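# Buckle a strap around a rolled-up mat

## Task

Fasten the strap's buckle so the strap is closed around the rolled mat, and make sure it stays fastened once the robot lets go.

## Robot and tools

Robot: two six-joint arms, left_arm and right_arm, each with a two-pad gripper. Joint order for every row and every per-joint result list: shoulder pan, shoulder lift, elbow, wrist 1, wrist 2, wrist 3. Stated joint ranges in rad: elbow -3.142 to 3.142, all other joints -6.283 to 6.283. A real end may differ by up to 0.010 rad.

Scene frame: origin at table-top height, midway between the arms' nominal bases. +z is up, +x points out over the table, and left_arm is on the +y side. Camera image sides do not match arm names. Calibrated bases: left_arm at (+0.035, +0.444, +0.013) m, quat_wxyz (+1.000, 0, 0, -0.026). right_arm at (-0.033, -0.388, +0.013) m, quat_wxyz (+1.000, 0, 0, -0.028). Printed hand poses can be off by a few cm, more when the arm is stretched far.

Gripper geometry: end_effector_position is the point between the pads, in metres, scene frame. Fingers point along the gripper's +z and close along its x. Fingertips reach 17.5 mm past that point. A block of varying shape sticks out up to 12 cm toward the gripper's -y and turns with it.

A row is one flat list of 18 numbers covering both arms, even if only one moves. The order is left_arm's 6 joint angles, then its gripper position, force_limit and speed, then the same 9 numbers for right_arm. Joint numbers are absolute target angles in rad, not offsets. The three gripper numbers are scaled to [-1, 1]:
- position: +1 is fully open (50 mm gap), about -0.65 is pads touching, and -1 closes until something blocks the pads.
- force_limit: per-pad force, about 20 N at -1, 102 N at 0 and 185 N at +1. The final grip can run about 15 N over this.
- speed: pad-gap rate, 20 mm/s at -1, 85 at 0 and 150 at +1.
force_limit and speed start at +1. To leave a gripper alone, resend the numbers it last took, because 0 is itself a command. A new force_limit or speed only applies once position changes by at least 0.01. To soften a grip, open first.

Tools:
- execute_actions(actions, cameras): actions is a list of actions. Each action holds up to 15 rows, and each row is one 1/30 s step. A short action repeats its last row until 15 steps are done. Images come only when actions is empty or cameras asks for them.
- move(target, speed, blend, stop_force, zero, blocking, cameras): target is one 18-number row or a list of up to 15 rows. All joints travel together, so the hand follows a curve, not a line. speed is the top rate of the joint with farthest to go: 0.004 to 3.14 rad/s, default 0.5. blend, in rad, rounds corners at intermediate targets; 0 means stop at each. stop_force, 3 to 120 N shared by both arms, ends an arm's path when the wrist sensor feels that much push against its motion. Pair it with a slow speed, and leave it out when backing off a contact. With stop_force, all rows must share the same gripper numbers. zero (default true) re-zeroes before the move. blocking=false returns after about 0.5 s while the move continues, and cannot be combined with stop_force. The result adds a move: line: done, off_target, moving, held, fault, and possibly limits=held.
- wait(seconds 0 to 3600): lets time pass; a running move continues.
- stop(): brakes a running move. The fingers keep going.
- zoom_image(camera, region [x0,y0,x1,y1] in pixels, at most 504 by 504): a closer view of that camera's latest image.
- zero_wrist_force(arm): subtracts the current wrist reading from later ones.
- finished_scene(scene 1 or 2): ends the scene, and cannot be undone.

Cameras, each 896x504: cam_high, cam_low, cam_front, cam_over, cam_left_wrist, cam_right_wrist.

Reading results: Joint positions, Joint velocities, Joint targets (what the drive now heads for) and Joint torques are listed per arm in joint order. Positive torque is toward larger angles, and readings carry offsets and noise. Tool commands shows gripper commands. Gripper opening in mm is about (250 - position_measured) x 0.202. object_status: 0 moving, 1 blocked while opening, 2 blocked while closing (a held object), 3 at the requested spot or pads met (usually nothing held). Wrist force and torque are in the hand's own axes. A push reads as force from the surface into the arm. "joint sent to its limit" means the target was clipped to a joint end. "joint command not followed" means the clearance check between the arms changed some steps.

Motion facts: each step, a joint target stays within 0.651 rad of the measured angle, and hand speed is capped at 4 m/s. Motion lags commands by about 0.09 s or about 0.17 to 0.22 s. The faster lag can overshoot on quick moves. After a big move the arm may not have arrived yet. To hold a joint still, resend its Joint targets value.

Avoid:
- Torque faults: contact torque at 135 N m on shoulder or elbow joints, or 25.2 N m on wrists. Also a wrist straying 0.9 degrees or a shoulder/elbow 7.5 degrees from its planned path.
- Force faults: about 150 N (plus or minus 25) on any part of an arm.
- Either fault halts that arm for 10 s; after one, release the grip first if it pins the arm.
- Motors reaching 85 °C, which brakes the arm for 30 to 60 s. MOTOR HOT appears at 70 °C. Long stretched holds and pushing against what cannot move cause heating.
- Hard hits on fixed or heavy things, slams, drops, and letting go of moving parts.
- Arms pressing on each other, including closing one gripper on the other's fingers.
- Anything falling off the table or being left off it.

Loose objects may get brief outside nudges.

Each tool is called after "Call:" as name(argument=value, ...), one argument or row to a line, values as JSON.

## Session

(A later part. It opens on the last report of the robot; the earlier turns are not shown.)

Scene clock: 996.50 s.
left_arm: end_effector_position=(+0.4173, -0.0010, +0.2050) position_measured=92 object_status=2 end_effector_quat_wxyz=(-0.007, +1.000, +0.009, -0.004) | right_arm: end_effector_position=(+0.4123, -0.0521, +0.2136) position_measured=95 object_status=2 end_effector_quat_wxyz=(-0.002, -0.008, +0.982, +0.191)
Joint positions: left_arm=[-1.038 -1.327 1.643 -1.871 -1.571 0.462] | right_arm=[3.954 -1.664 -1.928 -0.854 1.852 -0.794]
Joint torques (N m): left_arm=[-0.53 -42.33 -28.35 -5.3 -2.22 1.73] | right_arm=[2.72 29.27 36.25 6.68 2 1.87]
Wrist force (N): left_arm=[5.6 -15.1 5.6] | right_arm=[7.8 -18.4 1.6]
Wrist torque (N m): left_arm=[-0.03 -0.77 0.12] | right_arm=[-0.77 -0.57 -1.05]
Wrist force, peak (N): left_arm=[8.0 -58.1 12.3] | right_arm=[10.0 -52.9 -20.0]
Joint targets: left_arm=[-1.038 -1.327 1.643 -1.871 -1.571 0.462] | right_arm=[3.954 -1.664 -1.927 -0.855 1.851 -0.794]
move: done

Call:
move(
  target=[
    [-1.0382,-1.3270,1.6434,-1.8710,-1.5708,0.4618,0.75,1,-1,3.954,-1.6644,-1.9275,-0.8547,1.8513,-0.7938,-1,1,-1],
    [-1.0303,-1.3418,1.6654,-1.8830,-1.5708,0.4697,0.75,1,-1,3.954,-1.6644,-1.9275,-0.8547,1.8513,-0.7938,-1,1,-1],
  ],
  speed=0.05,
  cameras=["cam_left_wrist","cam_front","cam_high"],
)

Call:
zoom_image(
  camera="cam_left_wrist",
  region=[380, 220, 580, 340],
)

Call:
zoom_image(
  camera="cam_front",
  region=[370, 150, 470, 206],
)

Scene clock: 1002.20 s.
left_arm: end_effector_position=(+0.4182, +0.0073, +0.2042) position_measured=41 object_status=3 end_effector_quat_wxyz=(-0.005, +1.000, +0.009, -0.003) | right_arm: end_effector_position=(+0.4124, -0.0523, +0.2136) position_measured=95 object_status=2 end_effector_quat_wxyz=(-0.002, -0.008, +0.982, +0.191)
Joint positions: left_arm=[-1.03 -1.342 1.666 -1.883 -1.571 0.47] | right_arm=[3.954 -1.664 -1.927 -0.855 1.851 -0.794]
Joint torques (N m): left_arm=[-4.19 -30.66 -31.1 -2.32 -0.8 0.45] | right_arm=[-1.59 30.23 36.3 6.68 -1.31 -0.57]
Wrist force (N): left_arm=[-1.9 1.3 -0.9] | right_arm=[-0.9 -1.6 14.8]
Wrist torque (N m): left_arm=[0.27 0.27 -0.07] | right_arm=[0.02 0.32 -0.24]
Wrist force, peak (N): left_arm=[5.5 -15.1 5.5] | right_arm=[7.7 -18.8 1.8]
Joint targets: left_arm=[-1.030 -1.342 1.665 -1.883 -1.571 0.470] | right_arm=[3.954 -1.664 -1.927 -0.855 1.851 -0.794]
move: done
Images, in order (width x height): cam_high 896x504, cam_front 896x504, cam_left_wrist 896x504.

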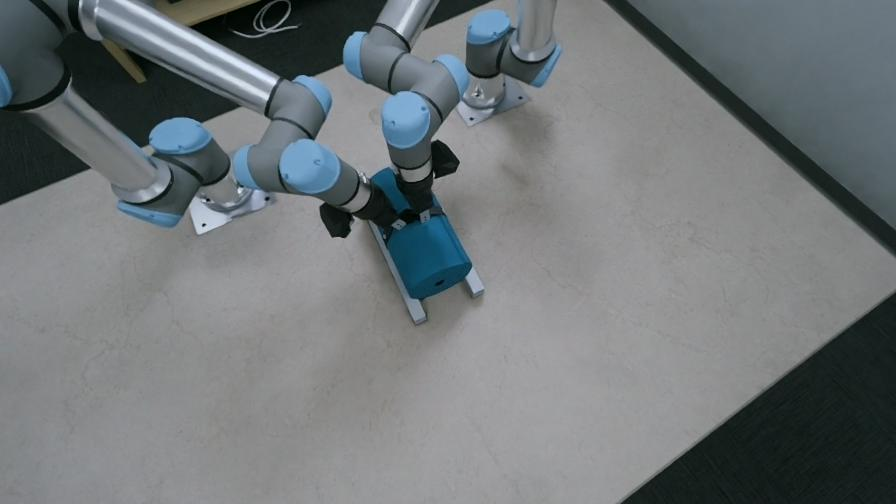

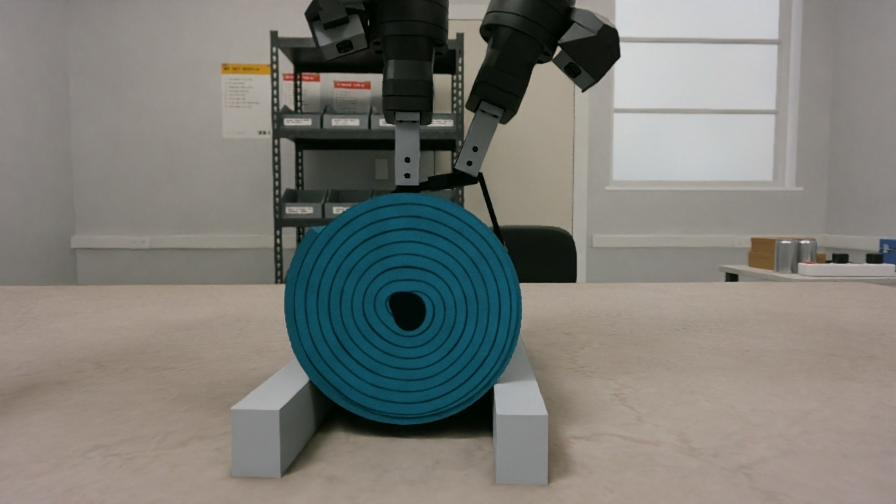

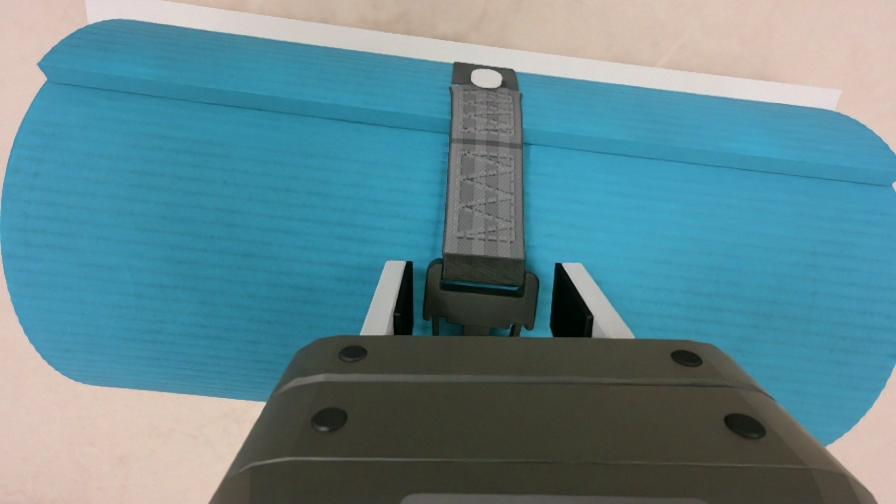

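Scaled by 2.520.

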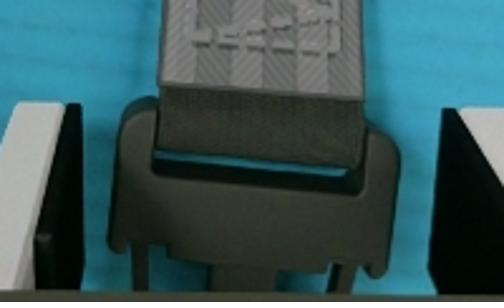

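Scaled by 5.040.

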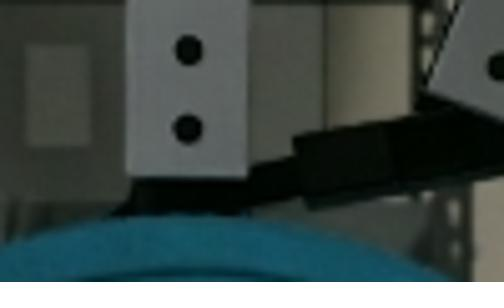

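Call:
move(
  target=[-1.0277,-1.3422,1.6819,-1.9000,-1.5708,0.4723,0.75,1,-1,3.954,-1.6644,-1.9275,-0.8547,1.8513,-0.7938,-1,1,-1],
  speed=0.05,
  stop_force=8,
)

Call:
execute_actions(
  actions=[],
  cameras=["cam_front","cam_left_wrist"],
)

Call:
zoom_image(
  camera="cam_front",
  region=[370, 150, 470, 206],
)

Call:
zoom_image(
  camera="cam_left_wrist",
  region=[380, 220, 580, 340],
)

Scene clock: 1011.60 s.
left_arm: end_effector_position=(+0.4184, +0.0100, +0.1983) position_measured=41 object_status=3 end_effector_quat_wxyz=(-0.005, +1.000, +0.009, -0.002) | right_arm: end_effector_position=(+0.4124, -0.0523, +0.2136) position_measured=95 object_status=2 end_effector_quat_wxyz=(-0.002, -0.008, +0.982, +0.191)
Joint positions: left_arm=[-1.028 -1.342 1.682 -1.9 -1.571 0.472] | right_arm=[3.954 -1.664 -1.928 -0.855 1.851 -0.794]
Joint torques (N m): left_arm=[-0.65 -45.23 -30.1 -0.26 1.61 -0.49] | right_arm=[4.47 30.56 36.18 6.79 -1.16 -0.54]
Wrist force (N): left_arm=[-2.1 1.1 -0.8] | right_arm=[-1.0 -1.5 14.7]
Wrist torque (N m): left_arm=[0.24 0.31 -0.07] | right_arm=[0.04 0.34 -0.24]
Wrist force, peak (N): left_arm=[-2.0 1.4 -1.3] | right_arm=[-0.8 -1.6 15.1]
Joint targets: left_arm=[-1.028 -1.342 1.682 -1.900 -1.571 0.472] | right_arm=[3.954 -1.664 -1.927 -0.855 1.851 -0.794]
move: done

Scene clock: 1011.60 s.
left_arm: end_effector_position=(+0.4184, +0.0100, +0.1983) position_measured=41 object_status=3 end_effector_quat_wxyz=(-0.005, +1.000, +0.009, -0.002) | right_arm: end_effector_position=(+0.4124, -0.0523, +0.2136) position_measured=95 object_status=2 end_effector_quat_wxyz=(-0.002, -0.008, +0.982, +0.191)
Joint positions: left_arm=[-1.028 -1.342 1.682 -1.9 -1.571 0.472] | right_arm=[3.954 -1.664 -1.928 -0.855 1.851 -0.794]
Joint velocities: within noise
Joint torques (N m): left_arm=[-0.65 -45.23 -30.1 -0.26 1.61 -0.49] | right_arm=[4.47 30.56 36.18 6.79 -1.16 -0.54]
Motor temperatures (°C): left_arm=[27 32 31 34 36 34] | right_arm=[37 34 25 30 44 38]
Wrist force (N): left_arm=[-2.1 1.1 -0.8] | right_arm=[-1.0 -1.5 14.7]
Wrist torque (N m): left_arm=[0.24 0.31 -0.07] | right_arm=[0.04 0.34 -0.24]
Wrist force, peak (N): left_arm=[-2.1 1.1 -0.8] | right_arm=[-1.0 -1.5 14.7]
Joint targets: left_arm=[-1.028 -1.342 1.682 -1.900 -1.571 0.472] | right_arm=[3.954 -1.664 -1.927 -0.855 1.851 -0.794]
Tool commands: left_gripper/position=+0.75 left_gripper/force_limit=+1.0 left_gripper/speed=-1.0 right_gripper/position=-1.0 right_gripper/force_limit=+1.0 right_gripper/speed=-1.0
Images, in order (width x height): cam_front 896x504, cam_left_wrist 896x504.

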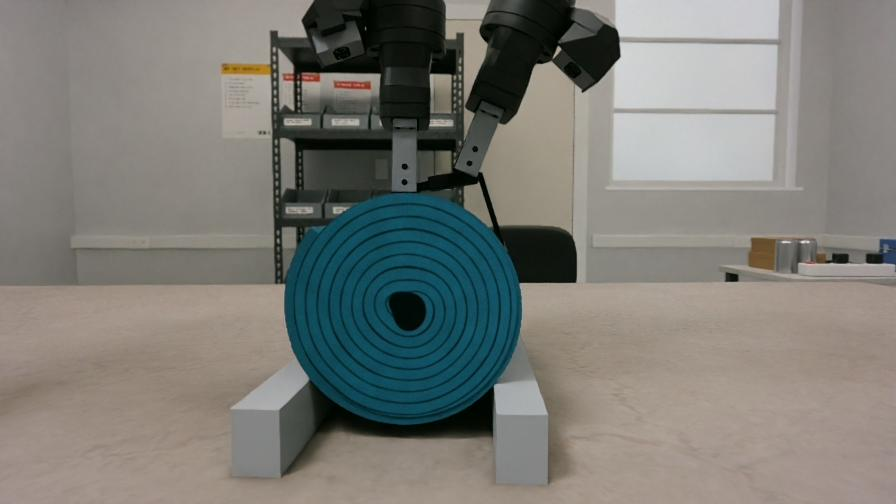

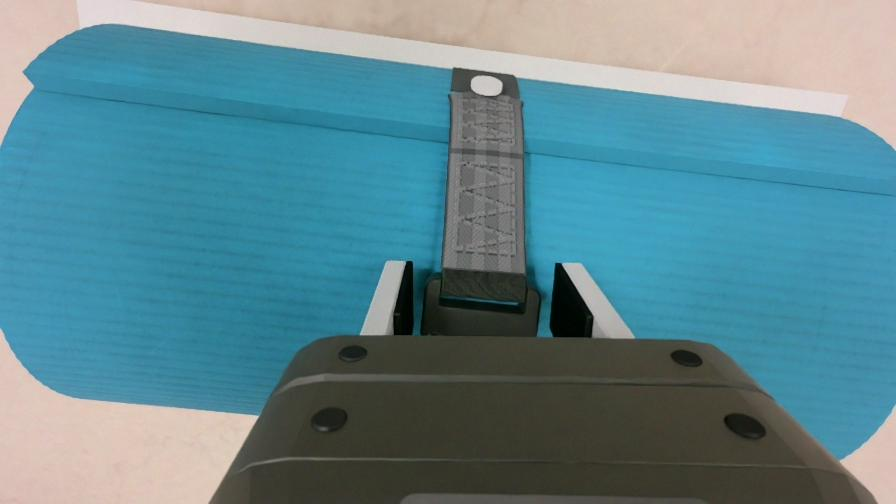

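Scaled by 5.040.

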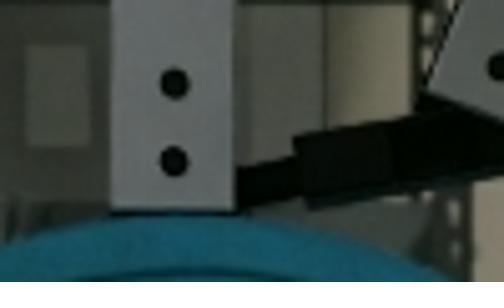

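Scaled by 2.520.

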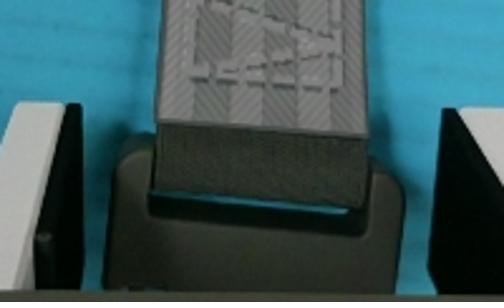

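Call:
move(
  target=[-1.0277,-1.3422,1.6819,-1.9000,-1.5708,0.4723,-1,1,-1,3.954,-1.6644,-1.9275,-0.8547,1.8513,-0.7938,-1,1,-1],
)

Call:
move(
  target=[-1.0379,-1.3236,1.6519,-1.8886,-1.5708,0.4620,-1,1,-1,3.954,-1.6644,-1.9275,-0.8547,1.8513,-0.7938,-1,1,-1],
  speed=0.015,
  stop_force=50,
  cameras=["cam_front","cam_left_wrist","cam_high"],
)

Call:
zoom_image(
  camera="cam_front",
  region=[370, 150, 470, 206],
)

Call:
zoom_image(
  camera="cam_high",
  region=[385, 195, 445, 229],
)

Scene clock: 1023.03 s.
left_arm: end_effector_position=(+0.4184, +0.0100, +0.1983) position_measured=90 object_status=2 end_effector_quat_wxyz=(-0.005, +1.000, +0.009, -0.002) | right_arm: end_effector_position=(+0.4124, -0.0523, +0.2136) position_measured=95 object_status=2 end_effector_quat_wxyz=(-0.002, -0.008, +0.982, +0.191)
Joint positions: left_arm=[-1.028 -1.342 1.682 -1.9 -1.571 0.472] | right_arm=[3.954 -1.664 -1.927 -0.855 1.851 -0.794]
Joint torques (N m): left_arm=[-2.93 -45.23 -30.63 -4.83 1.73 -2.34] | right_arm=[4.26 31.38 34.98 4.36 2.44 -0.58]
Wrist force (N): left_arm=[-13.0 -3.3 0.3] | right_arm=[-11.1 -5.7 12.4]
Wrist torque (N m): left_arm=[0.25 0.25 0.40] | right_arm=[0.00 -0.01 -0.19]
Wrist force, peak (N): left_arm=[-13.1 -3.4 0.4] | right_arm=[-11.3 -5.9 12.5]
Joint targets: left_arm=[-1.028 -1.342 1.682 -1.900 -1.571 0.472] | right_arm=[3.954 -1.664 -1.927 -0.855 1.851 -0.794]
move: done

Scene clock: 1025.63 s.
left_arm: end_effector_position=(+0.4182, -0.0020, +0.2007) position_measured=90 object_status=2 end_effector_quat_wxyz=(-0.005, +1.000, +0.010, -0.002) | right_arm: end_effector_position=(+0.4124, -0.0523, +0.2136) position_measured=95 object_status=2 end_effector_quat_wxyz=(-0.002, -0.008, +0.982, +0.191)
Joint positions: left_arm=[-1.038 -1.324 1.652 -1.889 -1.571 0.462] | right_arm=[3.954 -1.664 -1.927 -0.855 1.851 -0.794]
Joint torques (N m): left_arm=[-3.41 -44.21 -34.4 -14.77 1.68 -1.56] | right_arm=[14.96 31.59 28.74 5.14 10.24 -0.42]
Wrist force (N): left_arm=[-22.1 -30.9 4.5] | right_arm=[-19.6 -28.6 -0.2]
Wrist torque (N m): left_arm=[0.11 0.23 0.72] | right_arm=[0.14 -0.29 -0.05]
Wrist force, peak (N): left_arm=[-22.4 -30.7 4.5] | right_arm=[-19.6 -28.8 -0.1]
Joint targets: left_arm=[-1.038 -1.324 1.652 -1.889 -1.571 0.462] | right_arm=[3.954 -1.664 -1.927 -0.855 1.851 -0.794]
move: done
Images, in order (width x height): cam_high 896x504, cam_front 896x504, cam_left_wrist 896x504.

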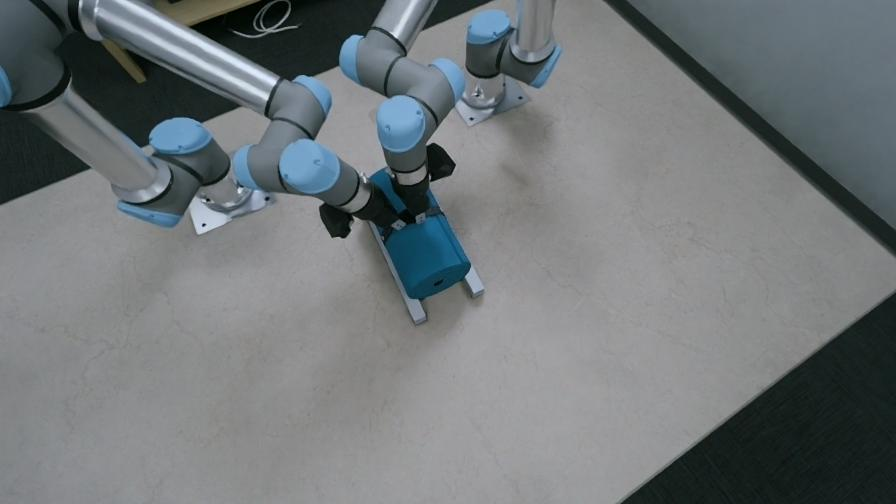

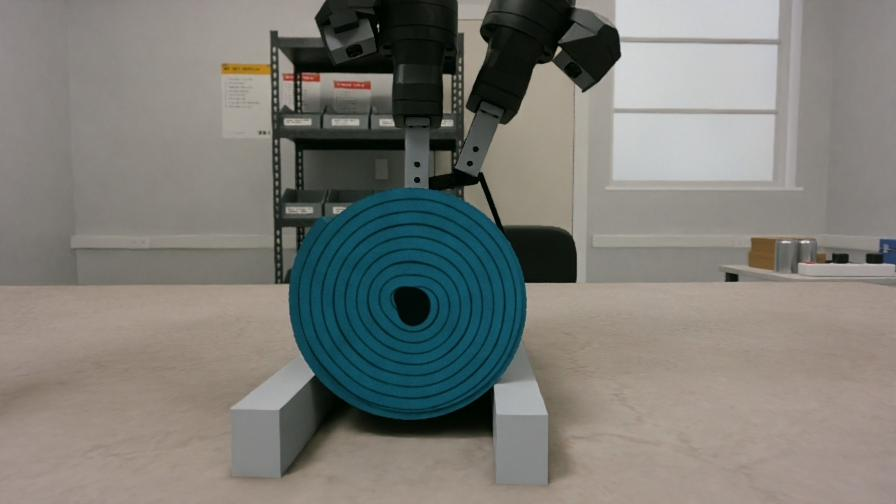

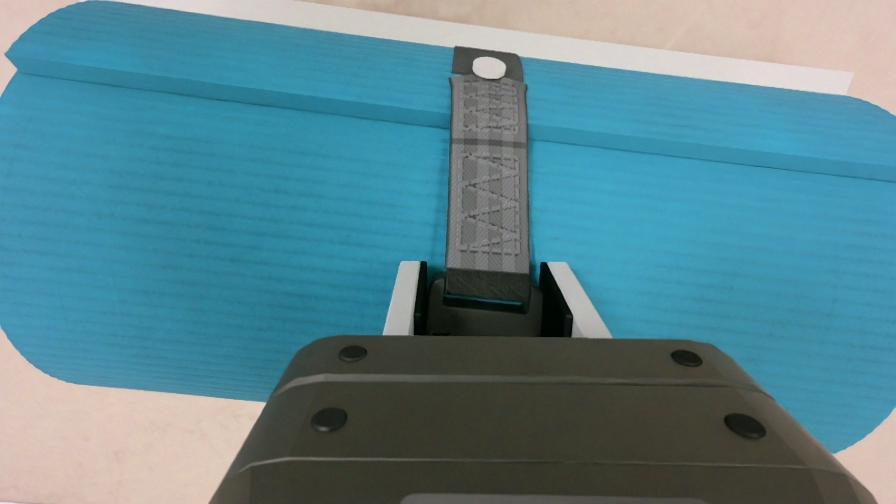

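Scaled by 5.040.

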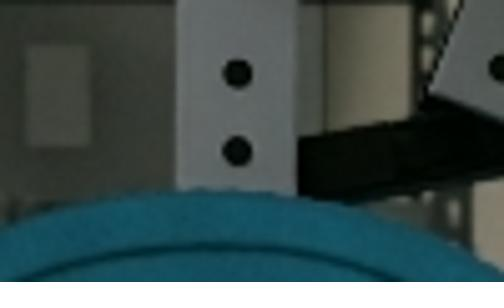

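Scaled by 8.400.

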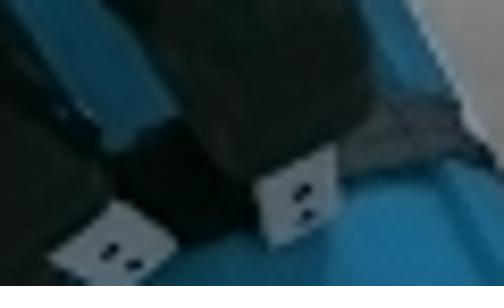

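Call:
move(
  target=[-1.0429,-1.3190,1.6438,-1.8851,-1.5708,0.4570,-1,1,-1,3.954,-1.6644,-1.9275,-0.8547,1.8513,-0.7938,-1,1,-1],
  speed=0.01,
  stop_force=58,
  zero=false,
  cameras=["cam_front","cam_left_wrist"],
)

Call:
zoom_image(
  camera="cam_front",
  region=[370, 150, 470, 206],
)

Call:
zoom_image(
  camera="cam_left_wrist",
  region=[380, 220, 580, 340],
)

Scene clock: 1036.13 s.
left_arm: end_effector_position=(+0.4168, -0.0034, +0.2007) position_measured=90 object_status=2 end_effector_quat_wxyz=(-0.007, +1.000, +0.010, -0.004) | right_arm: end_effector_position=(+0.4123, -0.0523, +0.2136) position_measured=95 object_status=2 end_effector_quat_wxyz=(-0.002, -0.008, +0.982, +0.191)
Joint positions: left_arm=[-1.041 -1.32 1.646 -1.881 -1.571 0.459] | right_arm=[3.954 -1.664 -1.928 -0.855 1.851 -0.794]
Joint torques (N m): left_arm=[-10.05 -49.62 -36.37 -17.56 -5.11 2.27] | right_arm=[23.56 32.11 46.3 13.1 11.11 -0.44]
Wrist force (N): left_arm=[-0.8 -50.1 6.9] | right_arm=[0.1 -44.6 -9.6]
Wrist torque (N m): left_arm=[0.15 0.23 0.30] | right_arm=[0.58 0.37 -0.39]
Wrist force, peak (N): left_arm=[-3.3 -61.1 10.6] | right_arm=[-2.0 -53.3 -17.5]
Joint targets: left_arm=[-1.041 -1.320 1.646 -1.883 -1.571 0.459] | right_arm=[3.954 -1.664 -1.927 -0.855 1.851 -0.794]
move: contact (left_arm)

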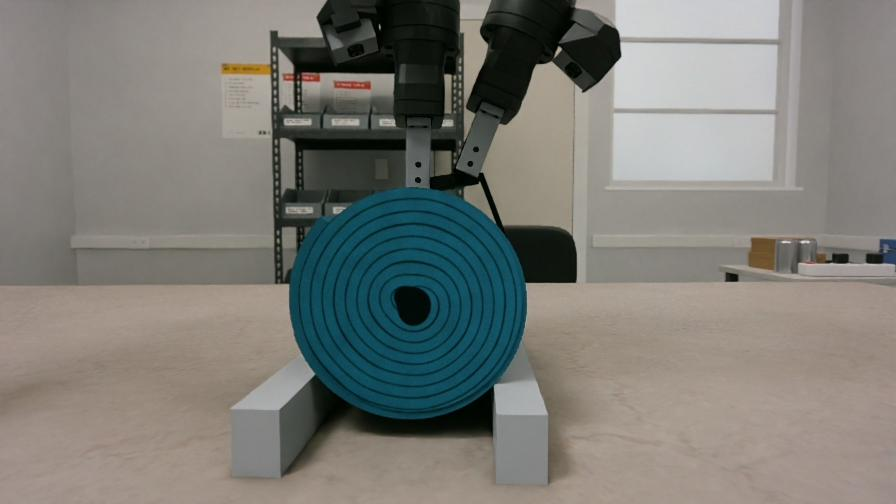

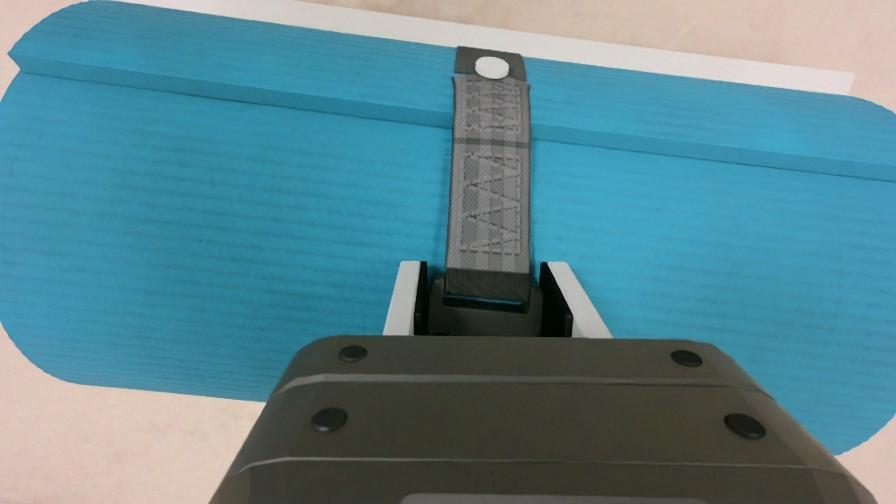

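Scaled by 5.040.

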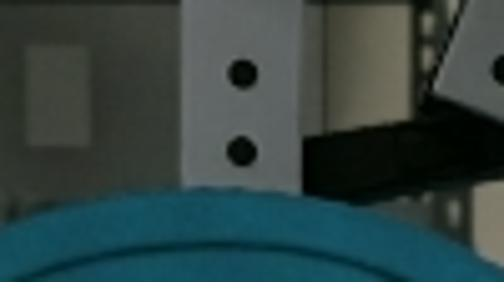

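Scaled by 2.520.

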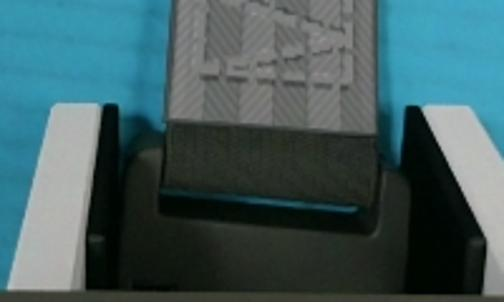

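Call:
move(
  target=[
    [-1.0394,-1.3230,1.6506,-1.8840,-1.5708,0.4606,-1,1,-1,3.954,-1.6644,-1.9275,-0.8547,1.8513,-0.7938,-1,1,-1],
    [-1.0394,-1.3230,1.6506,-1.8840,-1.5708,0.4606,0.75,1,-1,3.954,-1.6644,-1.9275,-0.8547,1.8513,-0.7938,-1,1,-1],
    [-1.0340,-1.3332,1.6658,-1.8890,-1.5708,0.4660,0.75,1,-1,3.954,-1.6644,-1.9275,-0.8547,1.8513,-0.7938,-1,1,-1],
  ],
  speed=0.04,
  cameras=["cam_front","cam_left_wrist","cam_high","cam_low"],
)

Call:
zoom_image(
  camera="cam_front",
  region=[370, 150, 470, 206],
)

Call:
zoom_image(
  camera="cam_left_wrist",
  region=[380, 220, 580, 340],
)

Call:
zoom_image(
  camera="cam_low",
  region=[240, 130, 360, 197],
)

Scene clock: 1044.93 s.
left_arm: end_effector_position=(+0.4174, +0.0045, +0.1997) position_measured=41 object_status=3 end_effector_quat_wxyz=(-0.006, +1.000, +0.009, -0.003) | right_arm: end_effector_position=(+0.4124, -0.0523, +0.2136) position_measured=95 object_status=2 end_effector_quat_wxyz=(-0.002, -0.008, +0.982, +0.191)
Joint positions: left_arm=[-1.034 -1.333 1.666 -1.889 -1.571 0.466] | right_arm=[3.954 -1.664 -1.927 -0.855 1.851 -0.794]
Joint torques (N m): left_arm=[-0.68 -33.45 -31.44 -3.96 -0.48 0.88] | right_arm=[-9.26 33.44 19.78 4.11 -1.99 -0.42]
Wrist force (N): left_arm=[-2.9 1.7 -0.5] | right_arm=[-0.3 -5.2 15.4]
Wrist torque (N m): left_arm=[0.33 0.43 -0.07] | right_arm=[-0.60 0.25 -0.24]
Wrist force, peak (N): left_arm=[-0.8 -50.2 6.6] | right_arm=[0.0 -44.8 -9.6]
Joint targets: left_arm=[-1.034 -1.333 1.666 -1.889 -1.571 0.466] | right_arm=[3.954 -1.664 -1.927 -0.855 1.851 -0.794]
move: done
Images, in order (width x height): cam_high 896x504, cam_low 896x504, cam_front 896x504, cam_left_wrist 896x504.

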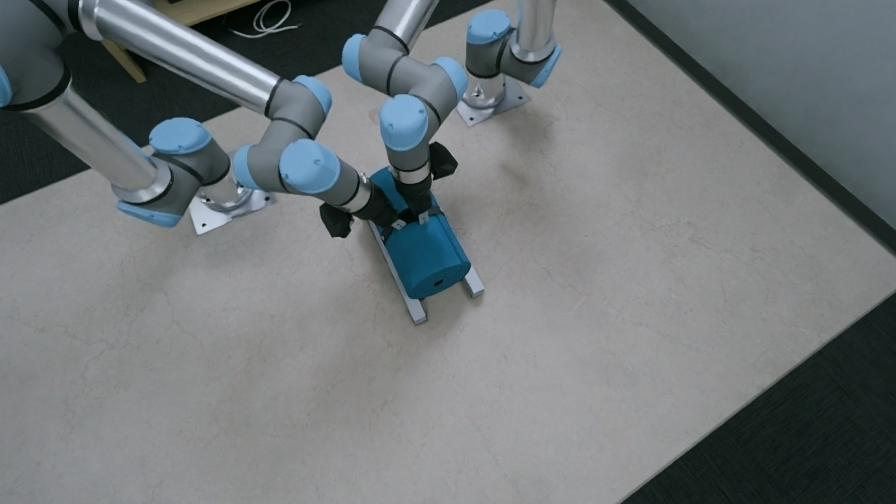

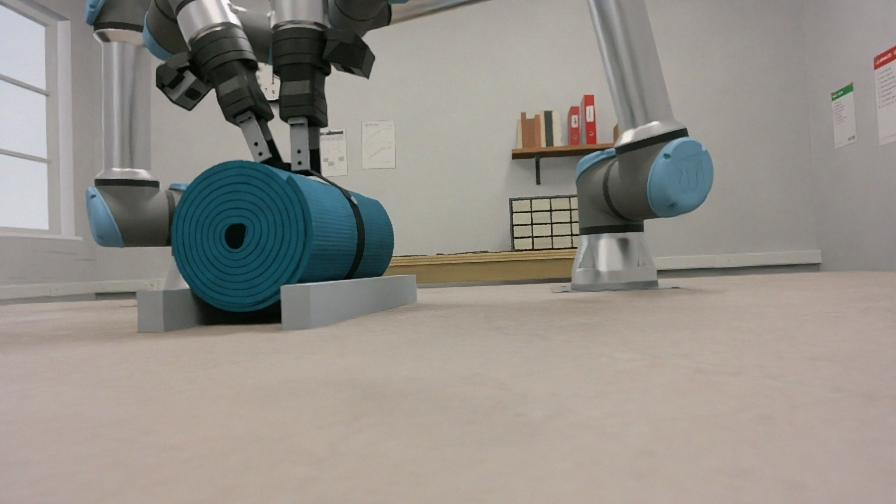

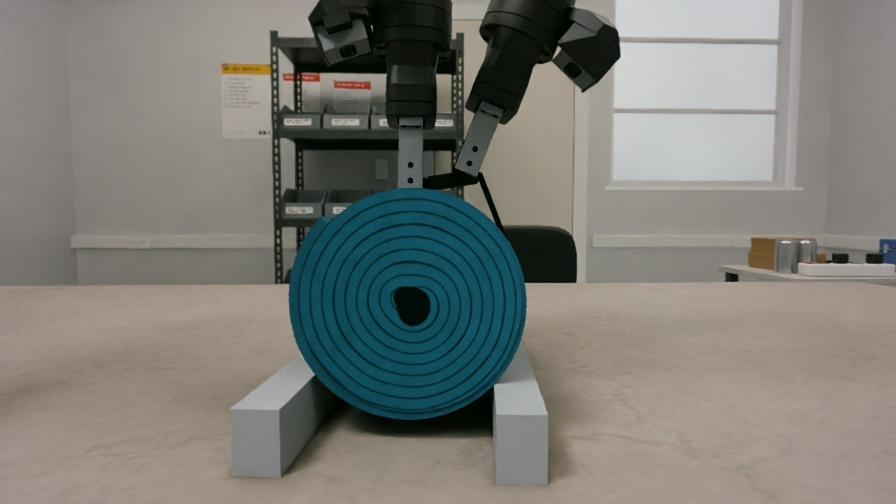

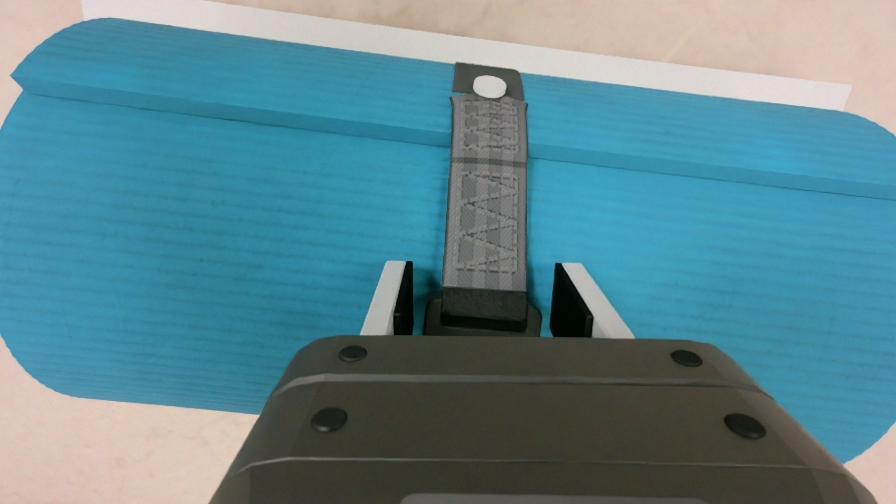

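Scaled by 5.040.

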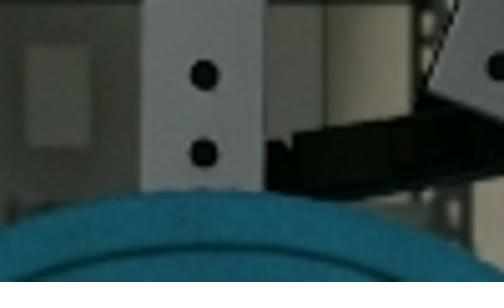

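Scaled by 2.520.

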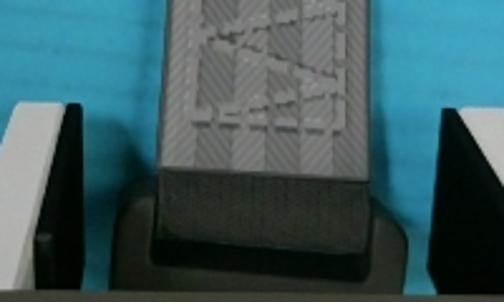

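Scaled by 4.200.

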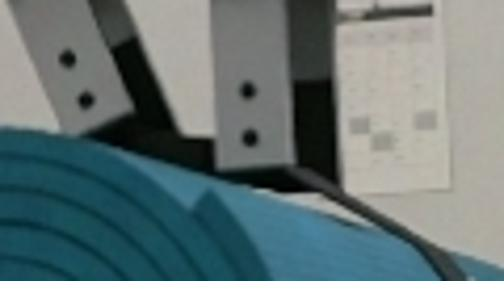

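Call:
zoom_image(
  camera="cam_front",
  region=[410, 165, 450, 195],
)

Call:
move(
  target=[-1.0340,-1.3332,1.6658,-1.8890,-1.5708,0.4660,-1,1,-1,3.954,-1.6644,-1.9275,-0.8547,1.8513,-0.7938,-1,1,-1],
)

Call:
move(
  target=[-1.0374,-1.3264,1.6558,-1.8855,-1.5708,0.4626,-1,1,-1,3.954,-1.6644,-1.9275,-0.8547,1.8513,-0.7938,-1,1,-1],
  speed=0.01,
  stop_force=55,
  cameras=["cam_front"],
)

Call:
zoom_image(
  camera="cam_front",
  region=[410, 165, 450, 195],
)

Scaled by 12.600.

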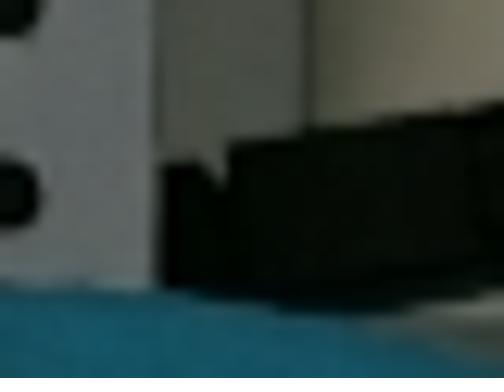

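Scene clock: 1053.37 s.
left_arm: end_effector_position=(+0.4173, +0.0044, +0.1997) position_measured=93 object_status=2 end_effector_quat_wxyz=(-0.006, +1.000, +0.009, -0.003) | right_arm: end_effector_position=(+0.4124, -0.0523, +0.2136) position_measured=95 object_status=2 end_effector_quat_wxyz=(-0.002, -0.008, +0.982, +0.191)
Joint positions: left_arm=[-1.034 -1.333 1.666 -1.889 -1.571 0.466] | right_arm=[3.954 -1.664 -1.928 -0.855 1.851 -0.794]
Joint torques (N m): left_arm=[0.54 -30.69 -30.16 -3.16 3.15 -2.3] | right_arm=[-3.03 33.82 20.35 4.19 2.97 -0.42]
Wrist force (N): left_arm=[-10.5 0.9 -0.2] | right_arm=[-7.6 -6.2 15.1]
Wrist torque (N m): left_arm=[0.35 0.42 0.23] | right_arm=[-0.61 0.06 -0.19]
Wrist force, peak (N): left_arm=[-10.7 0.8 -0.3] | right_arm=[-7.8 -6.1 15.2]
Joint targets: left_arm=[-1.034 -1.333 1.666 -1.889 -1.571 0.466] | right_arm=[3.954 -1.664 -1.927 -0.855 1.851 -0.794]
move: done

Scene clock: 1055.27 s.
left_arm: end_effector_position=(+0.4173, +0.0010, +0.2000) position_measured=93 object_status=2 end_effector_quat_wxyz=(-0.007, +1.000, +0.010, -0.003) | right_arm: end_effector_position=(+0.4124, -0.0523, +0.2136) position_measured=95 object_status=2 end_effector_quat_wxyz=(-0.002, -0.008, +0.982, +0.191)
Joint positions: left_arm=[-1.037 -1.327 1.657 -1.886 -1.571 0.463] | right_arm=[3.954 -1.664 -1.928 -0.855 1.851 -0.794]
Joint torques (N m): left_arm=[-9.44 -51.67 -40.34 -17.44 -4.49 2.85] | right_arm=[29.72 34.29 38.81 12.39 11.45 -0.37]
Wrist force (N): left_arm=[-6.2 -53.4 11.5] | right_arm=[-3.8 -49.9 -15.3]
Wrist torque (N m): left_arm=[0.41 0.29 -0.19] | right_arm=[0.07 -0.20 0.21]
Wrist force, peak (N): left_arm=[-6.5 -55.6 12.2] | right_arm=[-4.2 -51.7 -17.2]
Joint targets: left_arm=[-1.037 -1.327 1.657 -1.886 -1.571 0.463] | right_arm=[3.954 -1.664 -1.927 -0.855 1.851 -0.794]
move: contact (left_arm)

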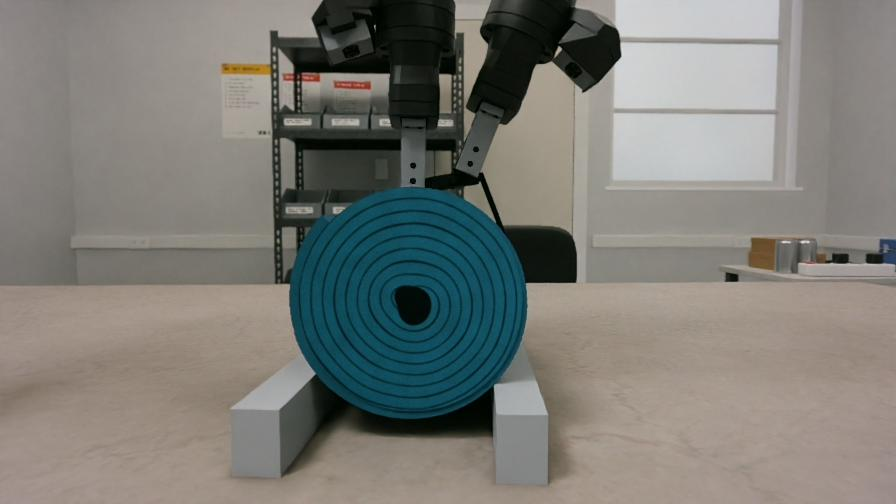

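Scaled by 12.600.

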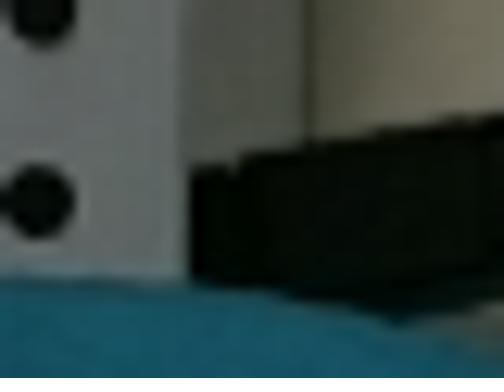

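Call:
move(
  target=[-1.0344,-1.3325,1.6645,-1.8885,-1.5708,0.4656,-1,1,-1,3.954,-1.6644,-1.9275,-0.8547,1.8513,-0.7938,-1,1,-1],
  speed=0.01,
  stop_force=30,
  zero=false,
  cameras=["cam_front"],
)

Call:
zoom_image(
  camera="cam_front",
  region=[410, 165, 450, 195],
)

Scene clock: 1059.90 s.
left_arm: end_effector_position=(+0.4173, +0.0010, +0.2000) position_measured=93 object_status=2 end_effector_quat_wxyz=(-0.007, +1.000, +0.010, -0.003) | right_arm: end_effector_position=(+0.4124, -0.0523, +0.2136) position_measured=95 object_status=2 end_effector_quat_wxyz=(-0.002, -0.008, +0.982, +0.191)
Joint positions: left_arm=[-1.037 -1.327 1.657 -1.886 -1.571 0.463] | right_arm=[3.954 -1.664 -1.928 -0.855 1.851 -0.794]
Joint torques (N m): left_arm=[-10.48 -50.69 -43.46 -17.28 -7.02 2.69] | right_arm=[30.15 34.72 44.02 11.3 11.47 -0.25]
Wrist force (N): left_arm=[-6.4 -53.2 11.4] | right_arm=[-4.0 -50.0 -15.2]
Wrist torque (N m): left_arm=[0.42 0.28 -0.18] | right_arm=[0.06 -0.21 0.21]
Wrist force, peak (N): left_arm=[-6.7 -53.4 11.6] | right_arm=[-4.0 -50.1 -15.4]
Joint targets: left_arm=[-1.037 -1.327 1.657 -1.886 -1.571 0.463] | right_arm=[3.954 -1.664 -1.927 -0.855 1.851 -0.794]
move: contact (left_arm)

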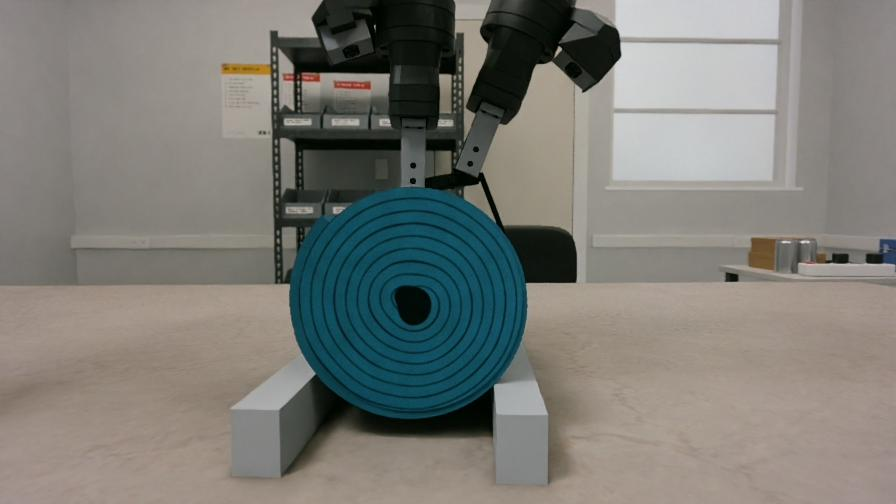

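Scaled by 12.600.

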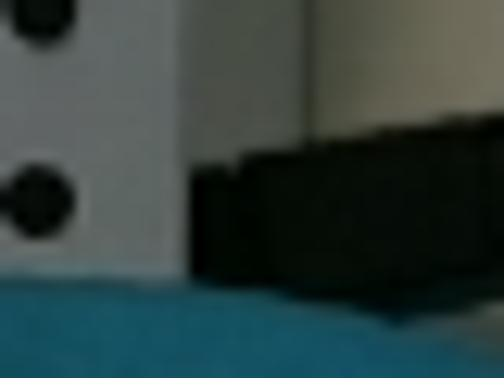

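Pull without stop_force, in small steps.

Call:
move(
  target=[-1.0357,-1.3300,1.6610,-1.8872,-1.5708,0.4643,-1,1,-1,3.954,-1.6644,-1.9275,-0.8547,1.8513,-0.7938,-1,1,-1],
  speed=0.01,
)

Call:
move(
  target=[-1.0347,-1.3320,1.6639,-1.8882,-1.5708,0.4653,-1,1,-1,3.954,-1.6644,-1.9275,-0.8547,1.8513,-0.7938,-1,1,-1],
  speed=0.01,
  cameras=["cam_front"],
)

Call:
zoom_image(
  camera="cam_front",
  region=[410, 165, 450, 195],
)

Scene clock: 1064.70 s.
left_arm: end_effector_position=(+0.4173, +0.0024, +0.2000) position_measured=93 object_status=2 end_effector_quat_wxyz=(-0.006, +1.000, +0.009, -0.003) | right_arm: end_effector_position=(+0.4123, -0.0522, +0.2136) position_measured=95 object_status=2 end_effector_quat_wxyz=(-0.002, -0.008, +0.982, +0.191)
Joint positions: left_arm=[-1.036 -1.33 1.661 -1.887 -1.571 0.464] | right_arm=[3.954 -1.664 -1.927 -0.855 1.851 -0.794]
Joint torques (N m): left_arm=[0.52 -44.71 -32 -11.6 -2.7 2.55] | right_arm=[16.15 35.77 39.86 8.3 7.73 -0.24]
Wrist force (N): left_arm=[-7.8 -27.4 6.1] | right_arm=[-5.2 -29.6 -1.1]
Wrist torque (N m): left_arm=[0.28 0.31 -0.31] | right_arm=[-0.53 -0.21 0.24]
Wrist force, peak (N): left_arm=[-6.6 -53.4 11.5] | right_arm=[-4.1 -50.2 -15.4]
Joint targets: left_arm=[-1.036 -1.330 1.661 -1.887 -1.571 0.464] | right_arm=[3.954 -1.664 -1.927 -0.855 1.851 -0.794]
move: done

Scene clock: 1065.20 s.
left_arm: end_effector_position=(+0.4173, +0.0035, +0.1999) position_measured=93 object_status=2 end_effector_quat_wxyz=(-0.006, +1.000, +0.009, -0.003) | right_arm: end_effector_position=(+0.4123, -0.0522, +0.2136) position_measured=95 object_status=2 end_effector_quat_wxyz=(-0.002, -0.008, +0.982, +0.191)
Joint positions: left_arm=[-1.035 -1.332 1.664 -1.888 -1.571 0.465] | right_arm=[3.954 -1.664 -1.927 -0.855 1.851 -0.794]
Joint torques (N m): left_arm=[10.16 -42.38 -21.88 -5.42 1.24 2.43] | right_arm=[4.32 35.33 35.8 5.07 3.27 -0.24]
Wrist force (N): left_arm=[-9.7 -2.2 1.0] | right_arm=[-7.0 -8.5 12.5]
Wrist torque (N m): left_arm=[0.39 0.36 -0.36] | right_arm=[-0.61 -0.18 0.27]
Wrist force, peak (N): left_arm=[-8.1 -27.1 6.3] | right_arm=[-5.3 -29.5 -0.7]
Joint targets: left_arm=[-1.035 -1.332 1.664 -1.888 -1.571 0.465] | right_arm=[3.954 -1.664 -1.927 -0.855 1.851 -0.794]
move: done

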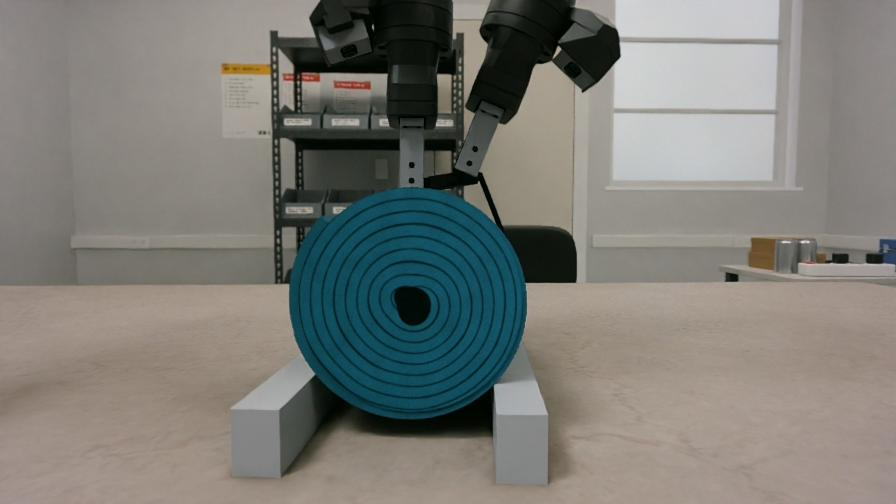

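Scaled by 12.600.

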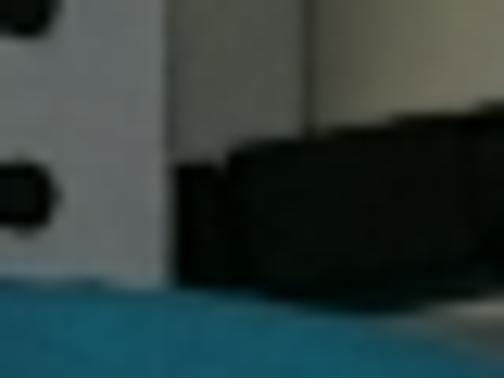

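Call:
move(
  target=[-1.0329,-1.3356,1.6692,-1.8900,-1.5708,0.4671,-1,1,-1,3.954,-1.6644,-1.9275,-0.8547,1.8513,-0.7938,-1,1,-1],
  speed=0.01,
  cameras=["cam_front"],
)

Call:
zoom_image(
  camera="cam_front",
  region=[410, 165, 450, 195],
)

Scene clock: 1069.43 s.
left_arm: end_effector_position=(+0.4173, +0.0057, +0.1996) position_measured=93 object_status=2 end_effector_quat_wxyz=(-0.006, +1.000, +0.009, -0.003) | right_arm: end_effector_position=(+0.4123, -0.0522, +0.2136) position_measured=95 object_status=2 end_effector_quat_wxyz=(-0.002, -0.008, +0.982, +0.191)
Joint positions: left_arm=[-1.033 -1.336 1.669 -1.89 -1.571 0.467] | right_arm=[3.954 -1.664 -1.927 -0.855 1.851 -0.794]
Joint torques (N m): left_arm=[28.38 -37.64 -5.62 5 6.25 2.64] | right_arm=[-9.97 36.19 21.02 -0.48 -1 -0.33]
Wrist force (N): left_arm=[-12.6 41.7 -7.9] | right_arm=[-9.6 28.4 36.4]
Wrist torque (N m): left_arm=[0.57 0.42 -0.44] | right_arm=[-0.72 -0.22 0.36]
Wrist force, peak (N): left_arm=[-12.6 41.7 -7.9] | right_arm=[-9.6 28.4 36.4]
Joint targets: left_arm=[-1.033 -1.336 1.669 -1.890 -1.571 0.467] | right_arm=[3.954 -1.664 -1.927 -0.855 1.851 -0.794]
move: done

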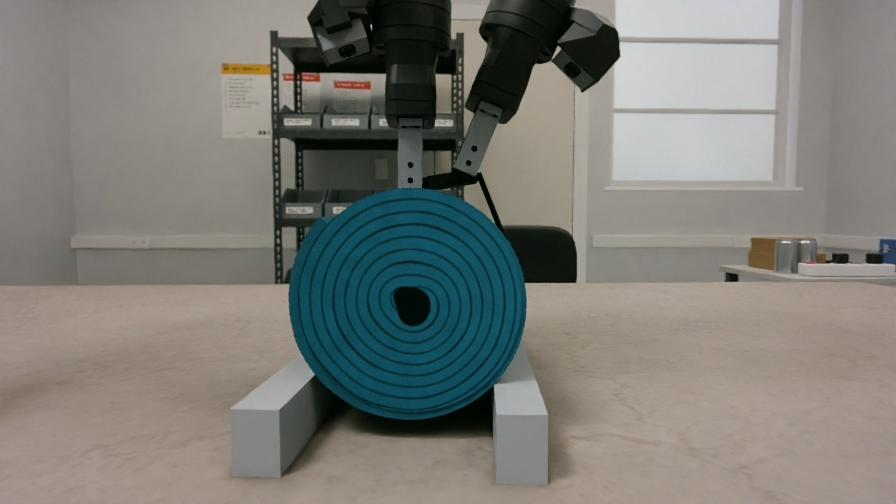

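Scaled by 12.600.

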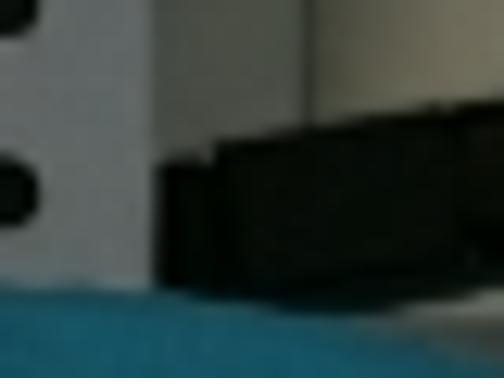

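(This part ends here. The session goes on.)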